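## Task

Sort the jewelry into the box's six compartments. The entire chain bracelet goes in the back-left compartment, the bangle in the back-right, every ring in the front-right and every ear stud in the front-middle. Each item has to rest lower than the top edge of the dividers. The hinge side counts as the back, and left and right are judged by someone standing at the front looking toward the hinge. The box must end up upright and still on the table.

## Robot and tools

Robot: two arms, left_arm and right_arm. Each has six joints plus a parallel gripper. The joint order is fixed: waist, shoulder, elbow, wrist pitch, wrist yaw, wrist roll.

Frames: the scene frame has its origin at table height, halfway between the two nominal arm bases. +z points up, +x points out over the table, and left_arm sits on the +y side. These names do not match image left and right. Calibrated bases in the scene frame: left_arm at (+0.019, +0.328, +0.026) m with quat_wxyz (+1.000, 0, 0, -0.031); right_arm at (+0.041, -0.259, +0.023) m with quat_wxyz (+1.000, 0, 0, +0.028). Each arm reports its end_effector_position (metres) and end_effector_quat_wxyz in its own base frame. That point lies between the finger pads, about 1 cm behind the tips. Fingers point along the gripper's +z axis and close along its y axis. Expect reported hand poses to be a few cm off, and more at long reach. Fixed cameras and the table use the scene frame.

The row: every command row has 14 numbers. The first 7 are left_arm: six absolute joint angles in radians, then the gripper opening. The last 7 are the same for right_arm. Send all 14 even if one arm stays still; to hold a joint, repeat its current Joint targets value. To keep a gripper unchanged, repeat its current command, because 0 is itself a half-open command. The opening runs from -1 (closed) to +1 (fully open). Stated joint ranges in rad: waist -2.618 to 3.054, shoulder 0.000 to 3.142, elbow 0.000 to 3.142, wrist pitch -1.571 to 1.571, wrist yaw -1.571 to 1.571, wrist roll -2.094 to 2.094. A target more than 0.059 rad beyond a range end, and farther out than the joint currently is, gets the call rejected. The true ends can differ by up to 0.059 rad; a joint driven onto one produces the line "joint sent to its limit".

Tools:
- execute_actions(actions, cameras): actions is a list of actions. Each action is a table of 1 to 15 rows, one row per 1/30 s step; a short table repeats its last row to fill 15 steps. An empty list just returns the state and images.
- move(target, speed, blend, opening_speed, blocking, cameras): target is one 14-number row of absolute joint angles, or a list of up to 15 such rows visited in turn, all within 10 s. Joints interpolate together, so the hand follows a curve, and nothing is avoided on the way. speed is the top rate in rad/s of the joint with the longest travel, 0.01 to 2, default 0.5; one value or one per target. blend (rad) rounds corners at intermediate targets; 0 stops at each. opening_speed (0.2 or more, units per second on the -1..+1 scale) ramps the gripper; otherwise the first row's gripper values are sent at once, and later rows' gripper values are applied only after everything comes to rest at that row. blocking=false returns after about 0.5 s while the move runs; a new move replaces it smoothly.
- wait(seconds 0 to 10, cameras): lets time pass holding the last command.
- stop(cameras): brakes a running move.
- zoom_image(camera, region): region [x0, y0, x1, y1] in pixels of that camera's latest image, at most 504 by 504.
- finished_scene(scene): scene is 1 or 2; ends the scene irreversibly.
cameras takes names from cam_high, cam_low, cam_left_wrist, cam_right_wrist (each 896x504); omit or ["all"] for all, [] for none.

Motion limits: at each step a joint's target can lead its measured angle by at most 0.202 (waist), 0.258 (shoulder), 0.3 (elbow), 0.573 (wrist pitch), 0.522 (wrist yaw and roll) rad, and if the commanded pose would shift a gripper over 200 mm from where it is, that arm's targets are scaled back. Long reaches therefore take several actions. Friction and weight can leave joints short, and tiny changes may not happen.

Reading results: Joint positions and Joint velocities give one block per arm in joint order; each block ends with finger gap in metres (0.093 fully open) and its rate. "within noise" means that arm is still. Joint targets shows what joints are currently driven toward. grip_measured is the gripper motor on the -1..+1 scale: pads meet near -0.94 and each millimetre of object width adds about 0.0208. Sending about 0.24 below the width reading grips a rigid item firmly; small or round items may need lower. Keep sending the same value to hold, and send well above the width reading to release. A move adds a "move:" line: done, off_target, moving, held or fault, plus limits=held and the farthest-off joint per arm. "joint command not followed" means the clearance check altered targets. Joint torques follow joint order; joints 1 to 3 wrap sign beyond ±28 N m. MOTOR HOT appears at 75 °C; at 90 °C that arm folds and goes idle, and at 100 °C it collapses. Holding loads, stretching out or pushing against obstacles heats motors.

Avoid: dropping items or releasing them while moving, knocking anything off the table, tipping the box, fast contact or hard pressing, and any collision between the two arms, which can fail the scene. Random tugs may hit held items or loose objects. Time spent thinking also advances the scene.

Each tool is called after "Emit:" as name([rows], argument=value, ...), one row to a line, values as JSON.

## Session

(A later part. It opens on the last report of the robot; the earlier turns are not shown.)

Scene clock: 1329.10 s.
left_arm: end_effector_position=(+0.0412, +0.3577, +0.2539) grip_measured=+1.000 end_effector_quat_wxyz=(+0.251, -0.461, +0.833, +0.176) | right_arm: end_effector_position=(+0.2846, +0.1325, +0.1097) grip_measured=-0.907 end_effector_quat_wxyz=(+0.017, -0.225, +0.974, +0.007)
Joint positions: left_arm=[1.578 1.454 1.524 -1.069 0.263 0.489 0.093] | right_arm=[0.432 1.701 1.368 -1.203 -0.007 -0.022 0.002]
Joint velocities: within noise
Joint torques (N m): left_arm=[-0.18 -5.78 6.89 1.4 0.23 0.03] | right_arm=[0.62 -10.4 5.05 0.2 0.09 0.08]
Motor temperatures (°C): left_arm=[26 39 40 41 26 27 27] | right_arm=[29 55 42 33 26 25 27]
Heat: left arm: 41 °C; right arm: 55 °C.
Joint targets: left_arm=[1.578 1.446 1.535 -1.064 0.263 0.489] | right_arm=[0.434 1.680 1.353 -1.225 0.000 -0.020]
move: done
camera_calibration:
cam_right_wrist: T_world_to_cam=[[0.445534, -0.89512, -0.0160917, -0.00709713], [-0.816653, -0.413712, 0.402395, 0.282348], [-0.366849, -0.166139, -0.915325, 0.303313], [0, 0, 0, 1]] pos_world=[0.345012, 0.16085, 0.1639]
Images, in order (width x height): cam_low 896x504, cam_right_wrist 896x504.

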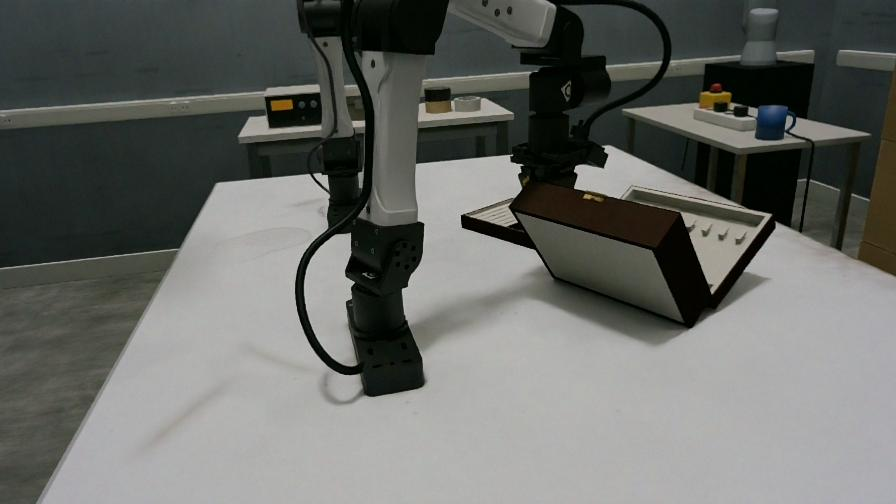

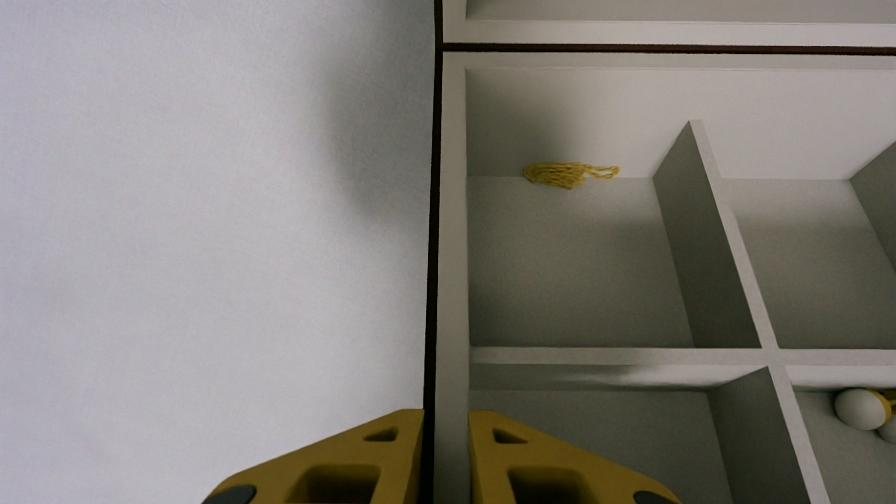

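Emit:
move([
  [1.578,1.446,1.535,-1.064,0.263,0.489,1,0.434,1.622,1.250,-1.21,0,-0.02,-1],
  [1.578,1.446,1.535,-1.064,0.263,0.489,1,0.434,1.545,1.112,-1.15,0,-0.02,-1],
], speed=0.12, blend=0.03, cameras=["cam_right_wrist","cam_low"])

Emit:
zoom_image(camera="cam_low", region=[480, 110, 800, 350])

Scene clock: 1360.33 s.
left_arm: end_effector_position=(+0.0412, +0.3577, +0.2539) grip_measured=+1.000 end_effector_quat_wxyz=(+0.251, -0.461, +0.833, +0.176) | right_arm: end_effector_position=(+0.2690, +0.1253, +0.1053) grip_measured=-0.924 end_effector_quat_wxyz=(+0.077, -0.225, +0.971, +0.019)
Joint positions: left_arm=[1.578 1.454 1.524 -1.069 0.263 0.489 0.093] | right_arm=[0.432 1.526 1.157 -1.042 -0.007 -0.023 0.001]
Joint velocities: within noise
Joint torques (N m): left_arm=[-0.17 -5.78 6.9 1.4 0.22 0.02] | right_arm=[0.65 -5.01 2.5 -0.41 0.09 0.08]
Motor temperatures (°C): left_arm=[26 39 40 41 26 27 27] | right_arm=[29 56 40 32 26 25 28]
Heat: left arm: 41 °C; right arm: 56 °C.
Joint targets: left_arm=[1.578 1.446 1.535 -1.064 0.263 0.489] | right_arm=[0.434 1.545 1.112 -1.150 0.000 -0.020]
move: off_target (right_arm); right_arm: the wrist pitch is farthest, 0.108 rad from its target
camera_calibration:
cam_right_wrist: T_world_to_cam=[[0.447467, -0.894216, -0.0122545, -0.00769716], [-0.855208, -0.431874, 0.286539, 0.293279], [-0.26152, -0.117737, -0.95799, 0.262463], [0, 0, 0, 1]] pos_world=[0.322898, 0.150678, 0.167307]
Images, in order (width x height): cam_low 896x504, cam_right_wrist 896x504.

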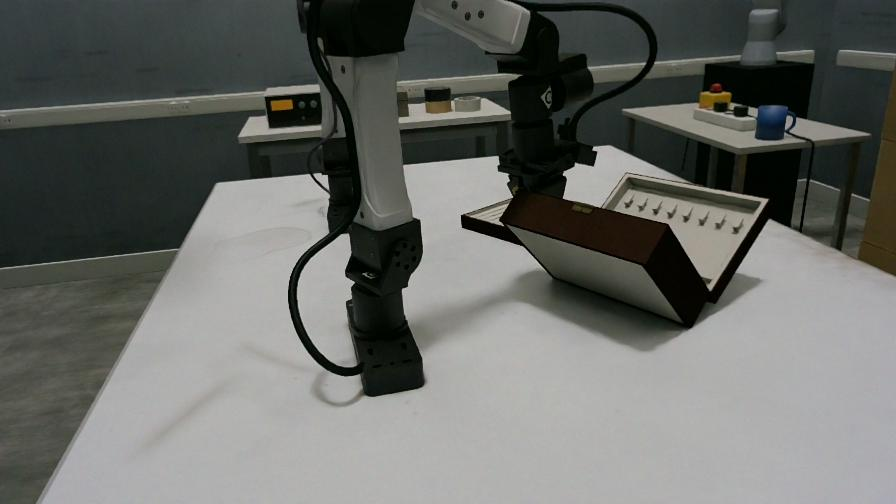

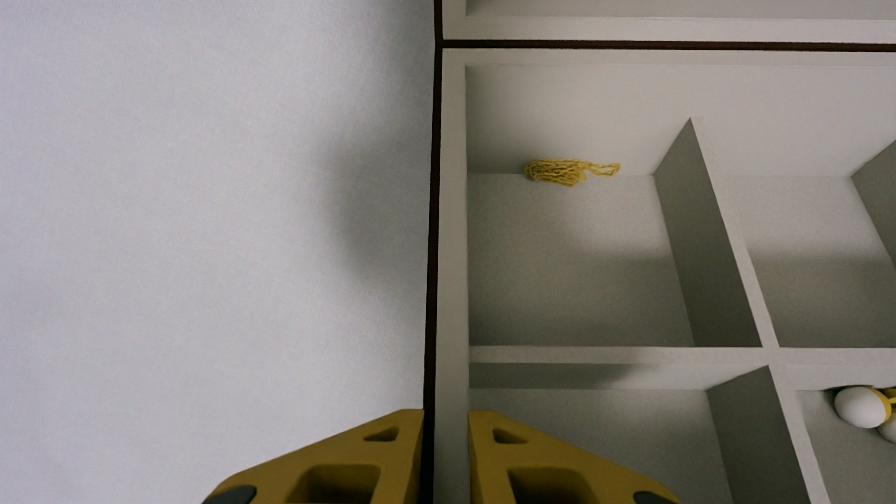

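Scaled by 1.575 from the camera's 896x504 image, which has a finer 1280x720 frame.

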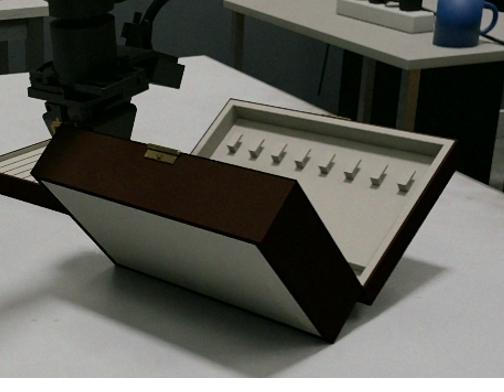

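Emit:
move([
  [1.578,1.446,1.535,-1.064,0.263,0.489,1,0.434,1.365,0.96,-0.89,0,-0.02,-1],
  [1.578,1.446,1.535,-1.064,0.263,0.489,1,0.434,1.182,0.750,-0.717,0,-0.02,-1],
], speed=0.12, blend=0.03, cameras=["cam_right_wrist","cam_low"])

Emit:
zoom_image(camera="cam_low", region=[480, 110, 800, 350])

Scene clock: 1395.47 s.
left_arm: end_effector_position=(+0.0412, +0.3577, +0.2539) grip_measured=+1.000 end_effector_quat_wxyz=(+0.251, -0.461, +0.833, +0.176) | right_arm: end_effector_position=(+0.2446, +0.1141, +0.0951) grip_measured=-0.924 end_effector_quat_wxyz=(+0.210, -0.221, +0.951, +0.047)
Joint positions: left_arm=[1.578 1.454 1.524 -1.069 0.263 0.489 0.093] | right_arm=[0.432 1.18 0.771 -0.728 -0.007 -0.023 0.001]
Joint velocities: within noise
Joint torques (N m): left_arm=[-0.18 -5.78 6.9 1.4 0.22 0.02] | right_arm=[0.62 -3.64 5.24 1.37 0.08 0.09]
Motor temperatures (°C): left_arm=[26 39 40 41 26 27 27] | right_arm=[29 49 39 32 26 25 29]
Heat: left arm: 41 °C; right arm: 49 °C.
Joint targets: left_arm=[1.578 1.446 1.535 -1.064 0.263 0.489] | right_arm=[0.434 1.182 0.750 -0.717 0.000 -0.020]
move: done
camera_calibration:
cam_right_wrist: T_world_to_cam=[[0.449712, -0.893168, -0.00303029, -0.00851529], [-0.893028, -0.449698, 0.0164962, 0.307464], [-0.0160966, -0.00471239, -0.999859, 0.175984], [0, 0, 0, 1]] pos_world=[0.281236, 0.13149, 0.170861]
Images, in order (width x height): cam_low 896x504, cam_right_wrist 896x504.

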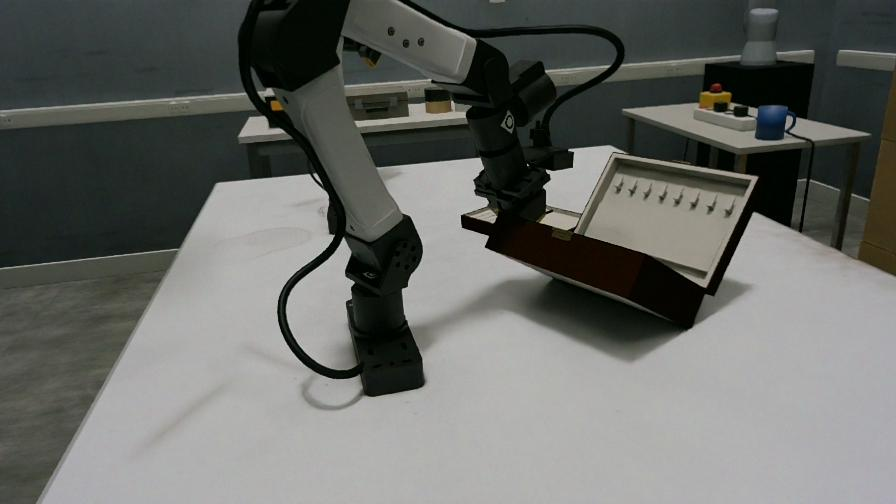

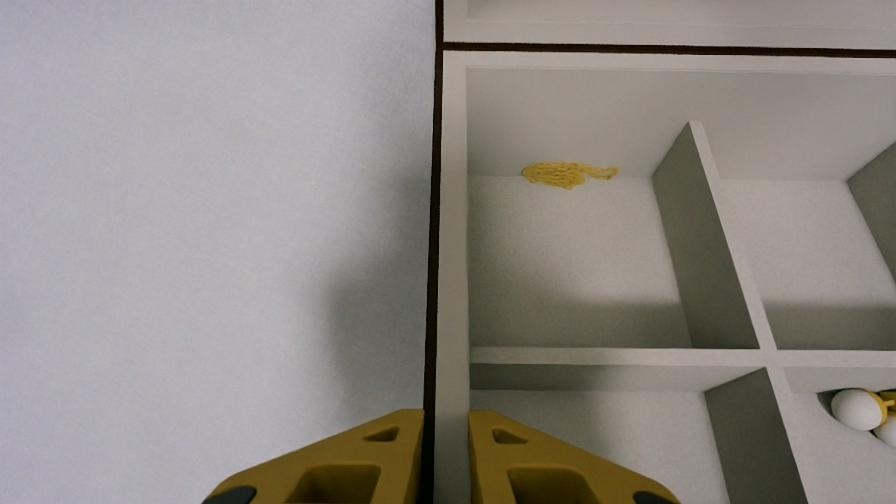

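Scaled by 1.575 from the camera's 896x504 image, which has a finer 1280x720 frame.

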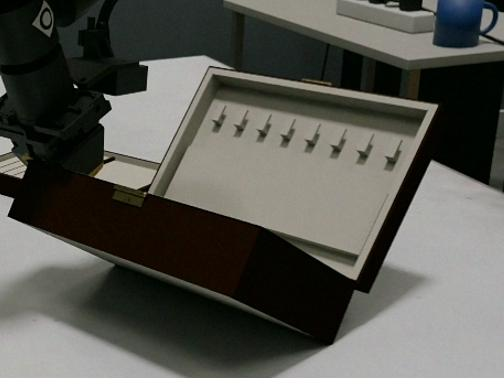

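Emit:
move([
  [1.578,1.446,1.535,-1.064,0.263,0.489,1,0.434,1.00,0.545,-0.560,0,-0.02,-1],
  [1.578,1.446,1.535,-1.064,0.263,0.489,1,0.434,0.838,0.365,-0.418,0,-0.02,-1],
], speed=0.12, blend=0.03, cameras=["cam_right_wrist","cam_low"])

Emit:
zoom_image(camera="cam_low", region=[460, 130, 780, 370])

Scene clock: 1406.17 s.
left_arm: end_effector_position=(+0.0412, +0.3577, +0.2539) grip_measured=+1.000 end_effector_quat_wxyz=(+0.251, -0.461, +0.833, +0.176) | right_arm: end_effector_position=(+0.2229, +0.1043, +0.0731) grip_measured=-0.924 end_effector_quat_wxyz=(+0.338, -0.209, +0.915, +0.076)
Joint positions: left_arm=[1.578 1.454 1.524 -1.069 0.263 0.489 0.093] | right_arm=[0.432 0.829 0.386 -0.421 -0.008 -0.013 0.001]
Joint velocities: within noise
Joint torques (N m): left_arm=[-0.18 -5.78 6.89 1.4 0.23 0.03] | right_arm=[0.65 -0.21 5.59 1.75 0.1 -0.02]
Motor temperatures (°C): left_arm=[26 39 40 41 26 27 27] | right_arm=[29 47 40 33 26 25 29]
Heat: left arm: 41 °C; right arm: 47 °C.
Joint targets: left_arm=[1.578 1.446 1.535 -1.064 0.263 0.489] | right_arm=[0.434 0.838 0.365 -0.418 0.000 -0.020]
move: done
camera_calibration:
cam_right_wrist: T_world_to_cam=[[0.443223, -0.896411, -0.000964672, -0.00594129], [-0.86699, -0.428402, -0.25456, 0.295873], [0.227777, 0.113663, -0.967057, 0.0845085], [0, 0, 0, 1]] pos_world=[0.239903, 0.111821, 0.157036]
Images, in order (width x height): cam_low 896x504, cam_right_wrist 896x504.

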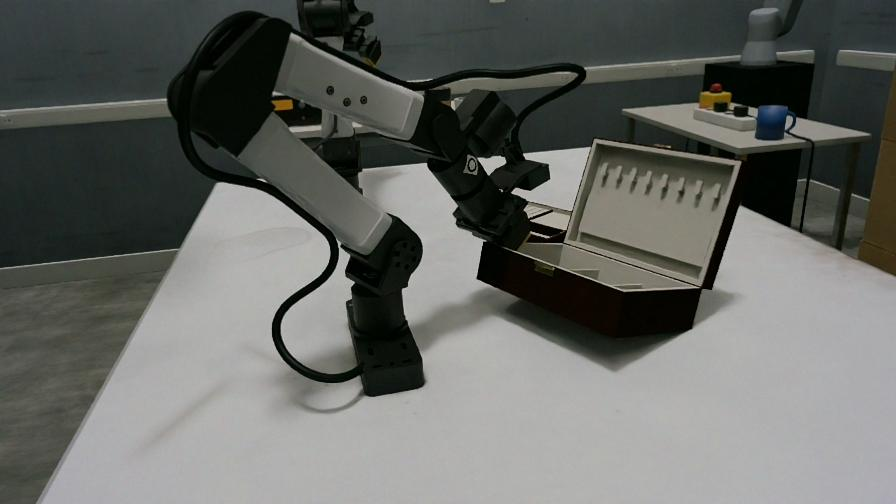

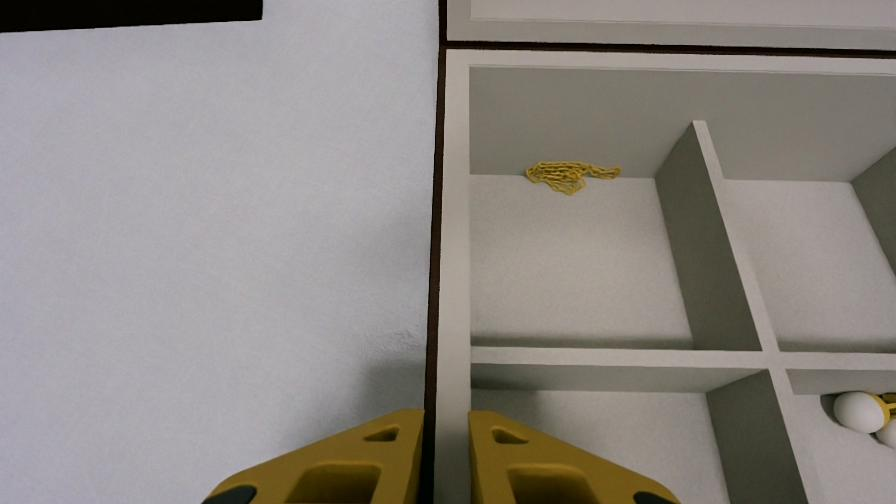

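Scaled by 1.575 from the camera's 896x504 image, which has a finer 1280x720 frame.

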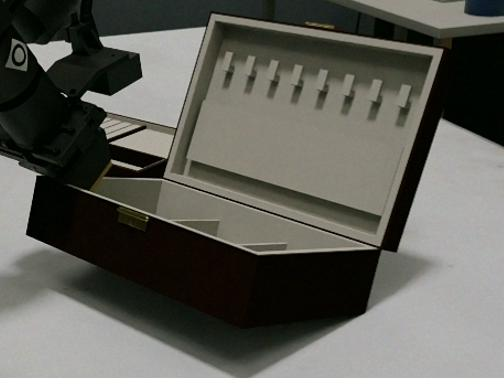

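Emit:
move(target=[1.578,1.446,1.535,-1.064,0.263,0.489,1,0.434,0.672,0.202,-0.289,0,-0.02,-1], speed=0.1, cameras=["cam_right_wrist","cam_low"])

Emit:
zoom_image(camera="cam_low", region=[460, 130, 780, 370])

Scene clock: 1424.00 s.
left_arm: end_effector_position=(+0.0412, +0.3577, +0.2539) grip_measured=+1.000 end_effector_quat_wxyz=(+0.251, -0.461, +0.833, +0.176) | right_arm: end_effector_position=(+0.2165, +0.1014, +0.0618) grip_measured=-0.924 end_effector_quat_wxyz=(+0.395, -0.203, +0.892, +0.088)
Joint positions: left_arm=[1.578 1.454 1.524 -1.069 0.263 0.489 0.093] | right_arm=[0.432 0.669 0.219 -0.287 -0.008 -0.011 0.001]
Joint velocities: within noise
Joint torques (N m): left_arm=[-0.2 -5.76 6.89 1.4 0.23 0.02] | right_arm=[0.64 0.24 6.01 1.9 0.1 -0.04]
Motor temperatures (°C): left_arm=[26 39 40 41 26 27 27] | right_arm=[29 44 40 34 26 25 29]
Heat: left arm: 41 °C; right arm: 44 °C.
Joint targets: left_arm=[1.578 1.446 1.535 -1.064 0.263 0.489] | right_arm=[0.434 0.672 0.202 -0.289 0.000 -0.020]
move: done
camera_calibration:
cam_right_wrist: T_world_to_cam=[[0.441989, -0.89702, 0.00104134, -0.00555682], [-0.831515, -0.410148, -0.374649, 0.284071], [0.336495, 0.164725, -0.927166, 0.0441893], [0, 0, 0, 1]] pos_world=[0.223796, 0.104247, 0.147404]
Images, in order (width x height): cam_low 896x504, cam_right_wrist 896x504.

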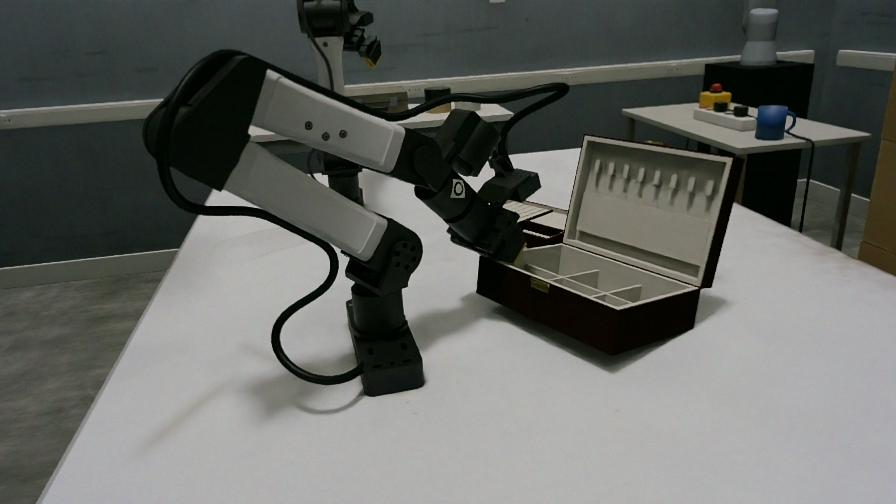

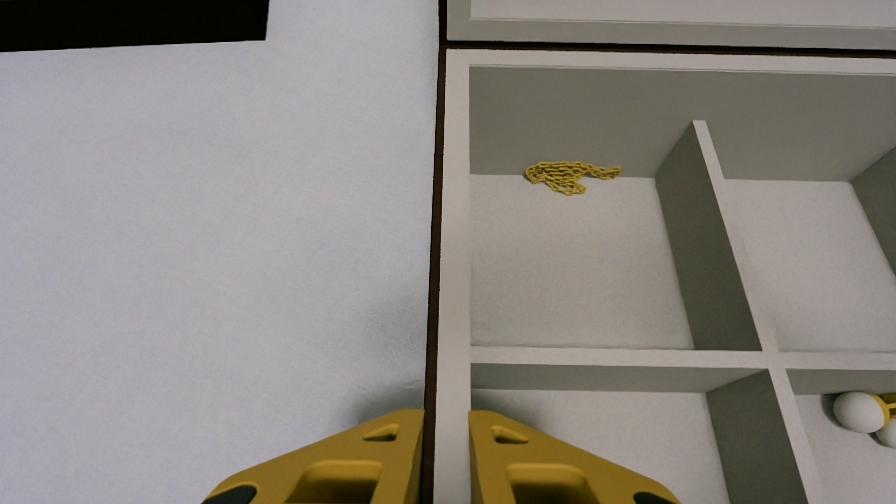

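Scaled by 1.575 from the camera's 896x504 image, which has a finer 1280x720 frame.

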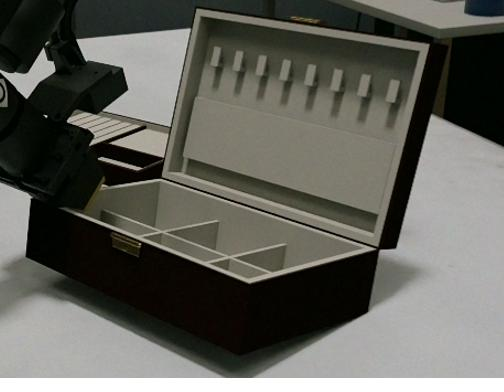

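Emit:
move(target=[1.578,1.446,1.535,-1.064,0.263,0.489,1,0.434,0.510,0.060,-0.225,0,-0.02,-1], speed=0.08, cameras=["cam_right_wrist","cam_low"])

Emit:
zoom_image(camera="cam_low", region=[460, 130, 780, 370])

Scene clock: 1434.67 s.
left_arm: end_effector_position=(+0.0412, +0.3577, +0.2539) grip_measured=+1.000 end_effector_quat_wxyz=(+0.251, -0.461, +0.833, +0.176) | right_arm: end_effector_position=(+0.2107, +0.0986, +0.0513) grip_measured=-0.924 end_effector_quat_wxyz=(+0.442, -0.198, +0.870, +0.098)
Joint positions: left_arm=[1.578 1.454 1.524 -1.069 0.263 0.489 0.093] | right_arm=[0.432 0.508 0.079 -0.203 -0.008 -0.011 0.001]
Joint velocities: within noise
Joint torques (N m): left_arm=[-0.18 -5.76 6.89 1.4 0.23 0.03] | right_arm=[0.64 0.91 6.09 1.82 0.1 -0.04]
Motor temperatures (°C): left_arm=[26 39 40 41 26 27 27] | right_arm=[29 43 40 35 26 25 29]
Heat: left arm: 41 °C; right arm: 43 °C.
Joint targets: left_arm=[1.578 1.446 1.535 -1.064 0.263 0.489] | right_arm=[0.434 0.510 0.060 -0.225 0.000 -0.020]
move: done
camera_calibration:
cam_right_wrist: T_world_to_cam=[[0.441486, -0.89726, 0.00394418, -0.00546373], [-0.791341, -0.391434, -0.469638, 0.268699], [0.422931, 0.204217, -0.88285, 0.0124643], [0, 0, 0, 1]] pos_world=[0.209773, 0.09773, 0.137217]
Images, in order (width x height): cam_low 896x504, cam_right_wrist 896x504.

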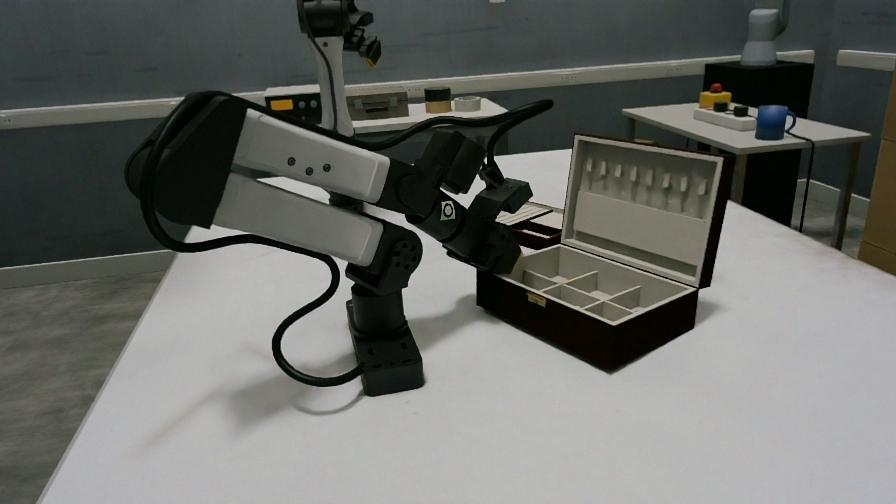

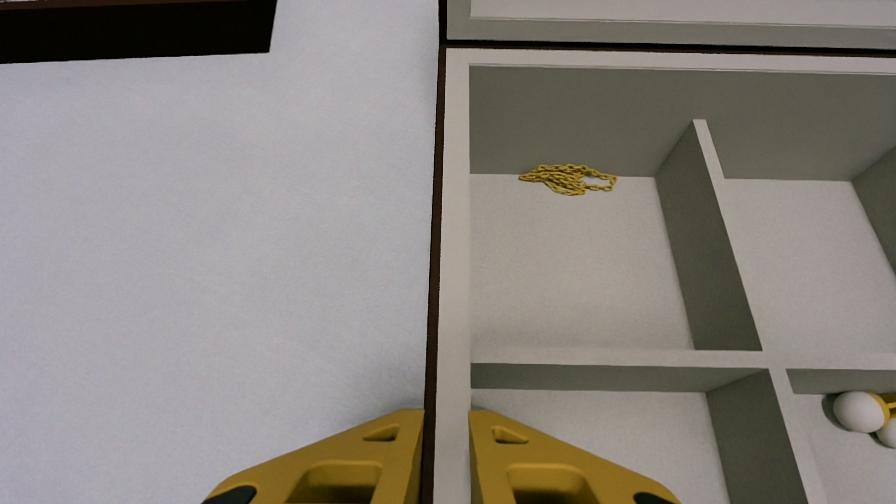

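Scaled by 1.575 from the camera's 896x504 image, which has a finer 1280x720 frame.

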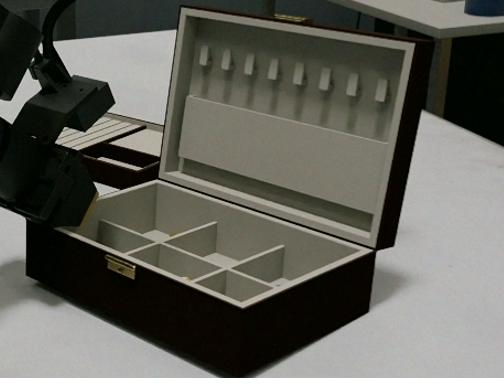

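Emit:
move(target=[1.578,1.446,1.535,-1.064,0.263,0.489,1,0.434,0.505,0.046,-0.214,0,-0.02,-1], speed=0.08, cameras=["cam_low"])

Emit:
zoom_image(camera="cam_low", region=[460, 240, 720, 390])

Scene clock: 1443.80 s.
left_arm: end_effector_position=(+0.0412, +0.3577, +0.2539) grip_measured=+1.000 end_effector_quat_wxyz=(+0.251, -0.461, +0.833, +0.176) | right_arm: end_effector_position=(+0.2111, +0.0986, +0.0501) grip_measured=-0.924 end_effector_quat_wxyz=(+0.446, -0.197, +0.867, +0.098)
Joint positions: left_arm=[1.578 1.454 1.524 -1.069 0.263 0.489 0.093] | right_arm=[0.432 0.502 0.066 -0.186 -0.007 -0.011 0.001]
Joint velocities: within noise
Joint torques (N m): left_arm=[-0.18 -5.78 6.89 1.4 0.23 0.03] | right_arm=[0.62 0.99 5.94 1.76 0.09 -0.04]
Motor temperatures (°C): left_arm=[26 39 40 41 26 27 27] | right_arm=[29 43 40 35 26 25 29]
Heat: left arm: 41 °C; right arm: 43 °C.
Joint targets: left_arm=[1.578 1.446 1.535 -1.064 0.263 0.489] | right_arm=[0.434 0.505 0.046 -0.214 0.000 -0.020]
move: done
Images, in order (width x height): cam_low 896x504.

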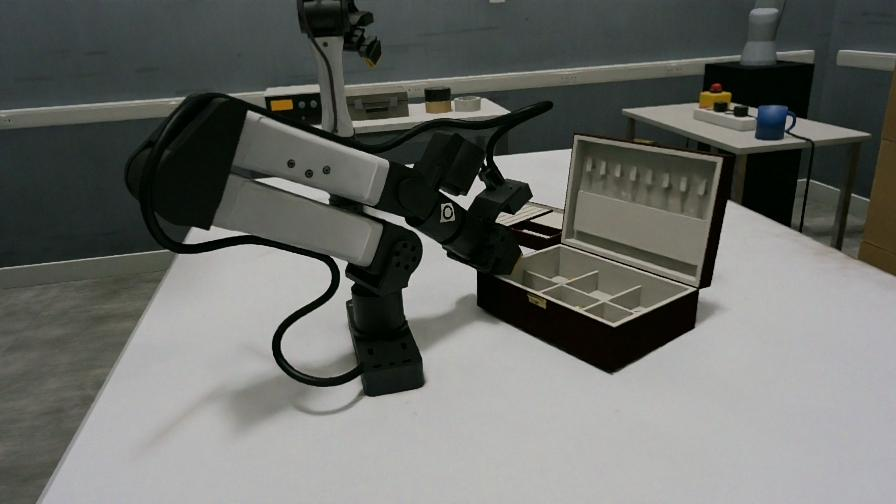

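Scaled by 1.938 from the camera's 896x504 image, which has a finer 1280x720 frame.

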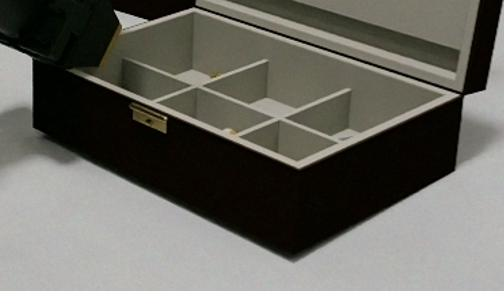

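Emit:
move([
  [1.578,1.446,1.535,-1.064,0.263,0.489,1,0.434,0.505,0.05,-0.20,0,-0.02,-0.1],
  [1.578,1.446,1.535,-1.064,0.263,0.489,1,0.434,0.470,0.300,-0.450,0,-0.02,-0.1],
], speed=0.1, opening_speed=0.5, cameras=["cam_low","cam_right_wrist"])

Scene clock: 1463.20 s.
left_arm: end_effector_position=(+0.0412, +0.3577, +0.2539) grip_measured=+1.000 end_effector_quat_wxyz=(+0.251, -0.461, +0.833, +0.176) | right_arm: end_effector_position=(+0.2112, +0.0984, +0.1015) grip_measured=-0.102 end_effector_quat_wxyz=(+0.442, -0.197, +0.870, +0.097)
Joint positions: left_arm=[1.578 1.454 1.524 -1.069 0.263 0.489 0.093] | right_arm=[0.432 0.476 0.276 -0.432 -0.005 -0.011 0.04]
Joint velocities: within noise
Joint torques (N m): left_arm=[-0.18 -5.78 6.89 1.4 0.23 0.03] | right_arm=[0.64 0.21 10.22 1.81 0.07 -0.03]
Motor temperatures (°C): left_arm=[26 39 40 41 26 27 27] | right_arm=[29 42 41 35 26 25 29]
Heat: left arm: 41 °C; right arm: 42 °C.
Joint targets: left_arm=[1.578 1.446 1.535 -1.064 0.263 0.489] | right_arm=[0.434 0.470 0.300 -0.450 0.000 -0.020]
move: done
camera_calibration:
cam_right_wrist: T_world_to_cam=[[0.439822, -0.898069, 0.00531394, -0.00576511], [-0.791471, -0.390399, -0.470279, 0.292625], [0.424418, 0.202633, -0.882502, 0.0564369], [0, 0, 0, 1]] pos_world=[0.210187, 0.0976268, 0.187452]
Images, in order (width x height): cam_low 896x504, cam_right_wrist 896x504.

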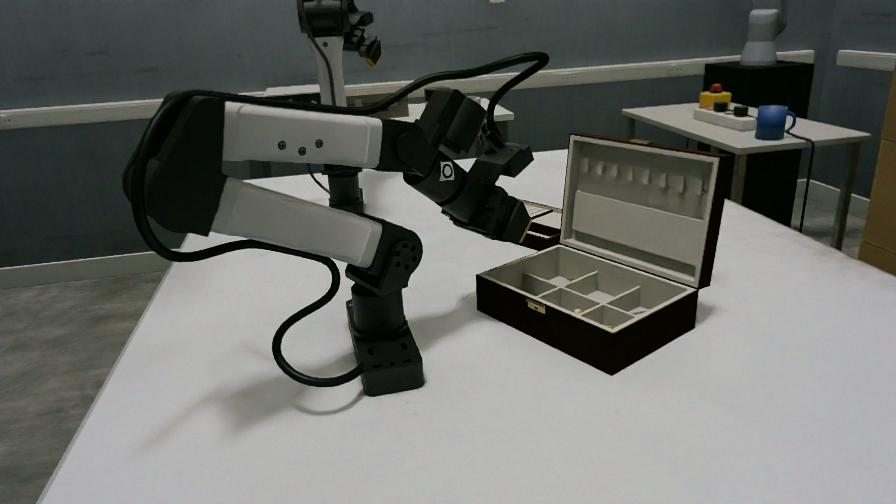

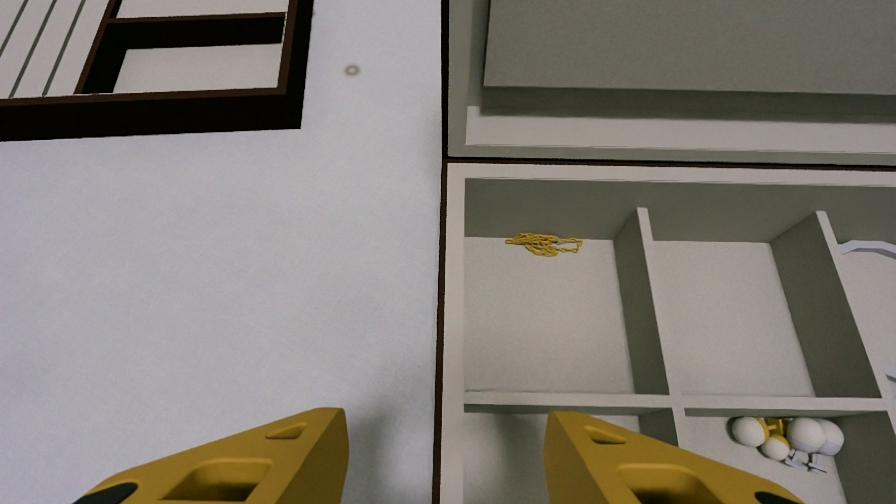

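Emit:
move([
  [1.578,1.446,1.535,-1.064,0.263,0.489,1,0.434,0.50,0.75,-0.87,0,-0.02,-0.1],
  [1.578,1.446,1.535,-1.064,0.263,0.489,1,0.0,0.9,1.25,-1.25,0,0,-0.1],
], speed=0.4, blend=0.05, cameras=["cam_high","cam_right_wrist"])

Emit:
zoom_image(camera="cam_high", region=[450, 150, 620, 310])

Scene clock: 1477.80 s.
left_arm: end_effector_position=(+0.0412, +0.3577, +0.2539) grip_measured=+1.000 end_effector_quat_wxyz=(+0.251, -0.461, +0.833, +0.176) | right_arm: end_effector_position=(+0.2177, +0.0018, +0.2667) grip_measured=-0.102 end_effector_quat_wxyz=(+0.330, -0.008, +0.944, +0.001)
Joint positions: left_arm=[1.578 1.454 1.524 -1.069 0.263 0.489 0.093] | right_arm=[0.005 0.895 1.228 -1.232 -0.005 -0.011 0.04]
Joint velocities: within noise
Joint torques (N m): left_arm=[-0.18 -5.78 6.89 1.4 0.23 0.02] | right_arm=[0.06 -0.21 8.7 1.47 0.06 0.17]
Motor temperatures (°C): left_arm=[26 39 40 41 26 27 27] | right_arm=[29 41 44 36 26 25 29]
Heat: left arm: 41 °C; right arm: 44 °C.
Joint targets: left_arm=[1.578 1.446 1.535 -1.064 0.263 0.489] | right_arm=[0.000 0.900 1.250 -1.250 0.000 0.000]
move: done
camera_calibration:
cam_right_wrist: T_world_to_cam=[[0.0282546, -0.999601, -0.00040391, -0.00491357], [-0.974931, -0.0274681, -0.220806, 0.310475], [0.220707, 0.00663258, -0.975318, 0.288524], [0, 0, 0, 1]] pos_world=[0.239152, 0.00170288, 0.349955]
Images, in order (width x height): cam_high 896x504, cam_right_wrist 896x504.

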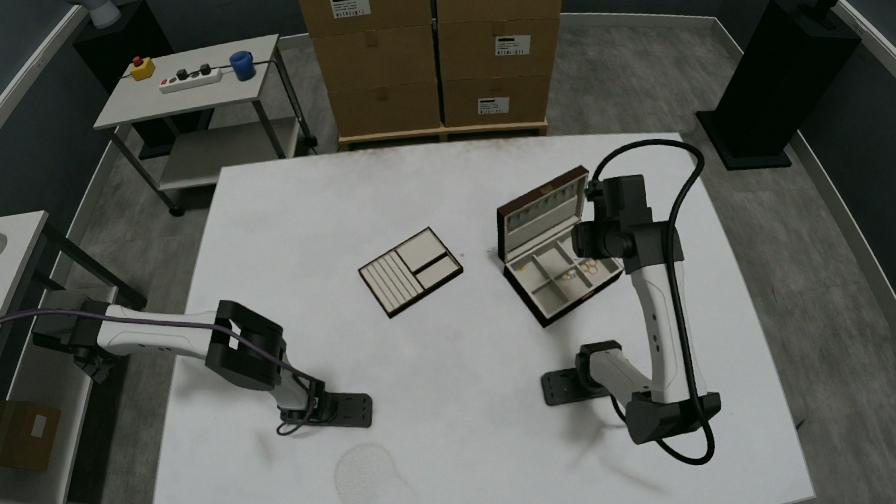

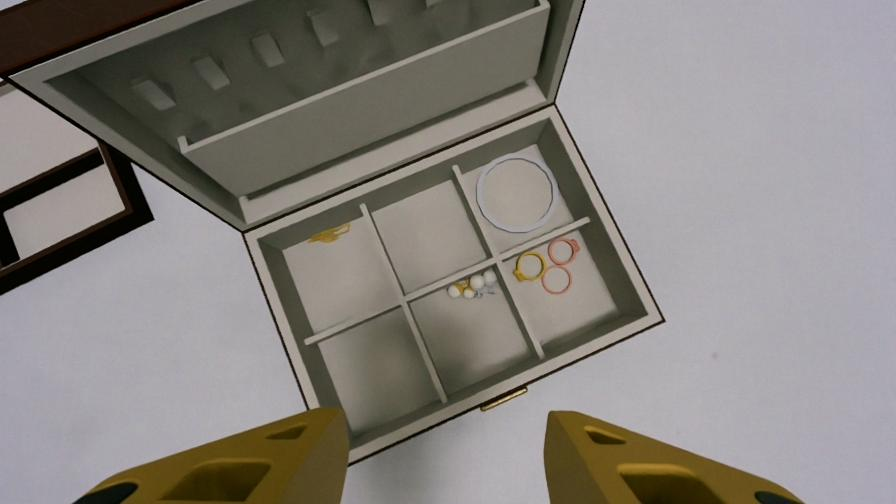

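Scaled by 2.965 from the camera's 896x504 image, which has a finer 1280x720 frame.

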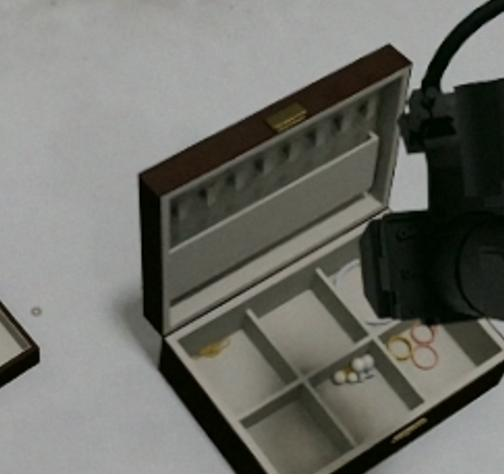

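Emit:
zoom_image(camera="cam_high", region=[150, 280, 450, 504])

Emit:
zoom_image(camera="cam_high", region=[520, 250, 800, 490])

Emit:
zoom_image(camera="cam_right_wrist", region=[240, 100, 680, 400])

Scaled by 1.680 from the camera's 896x504 image, which has a finer 1280x720 frame.

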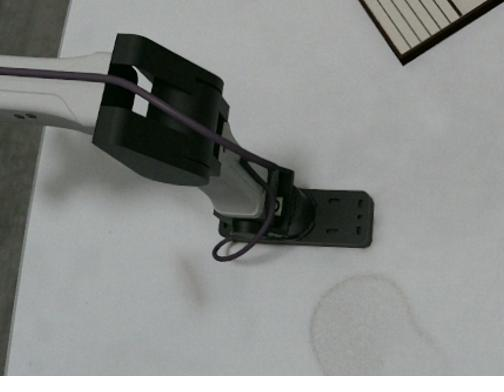

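Scaled by 1.800 from the camera's 896x504 image, which has a finer 1280x720 frame.

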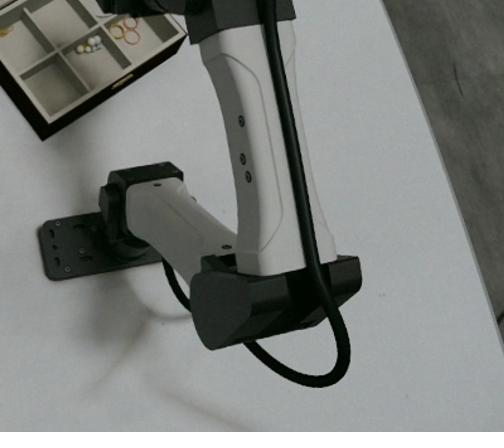

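Scaled by 1.145 from the camera's 896x504 image, which has a finer 1280x720 frame.

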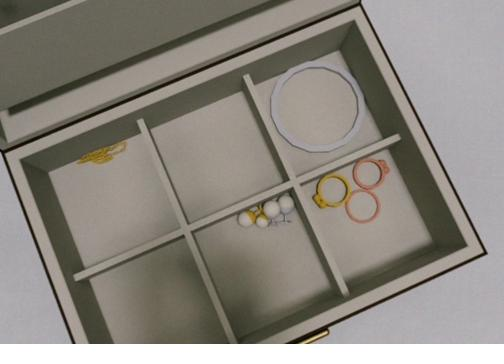

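All in place.

Emit:
finished_scene(scene=1)

The scene is finished: the task was done.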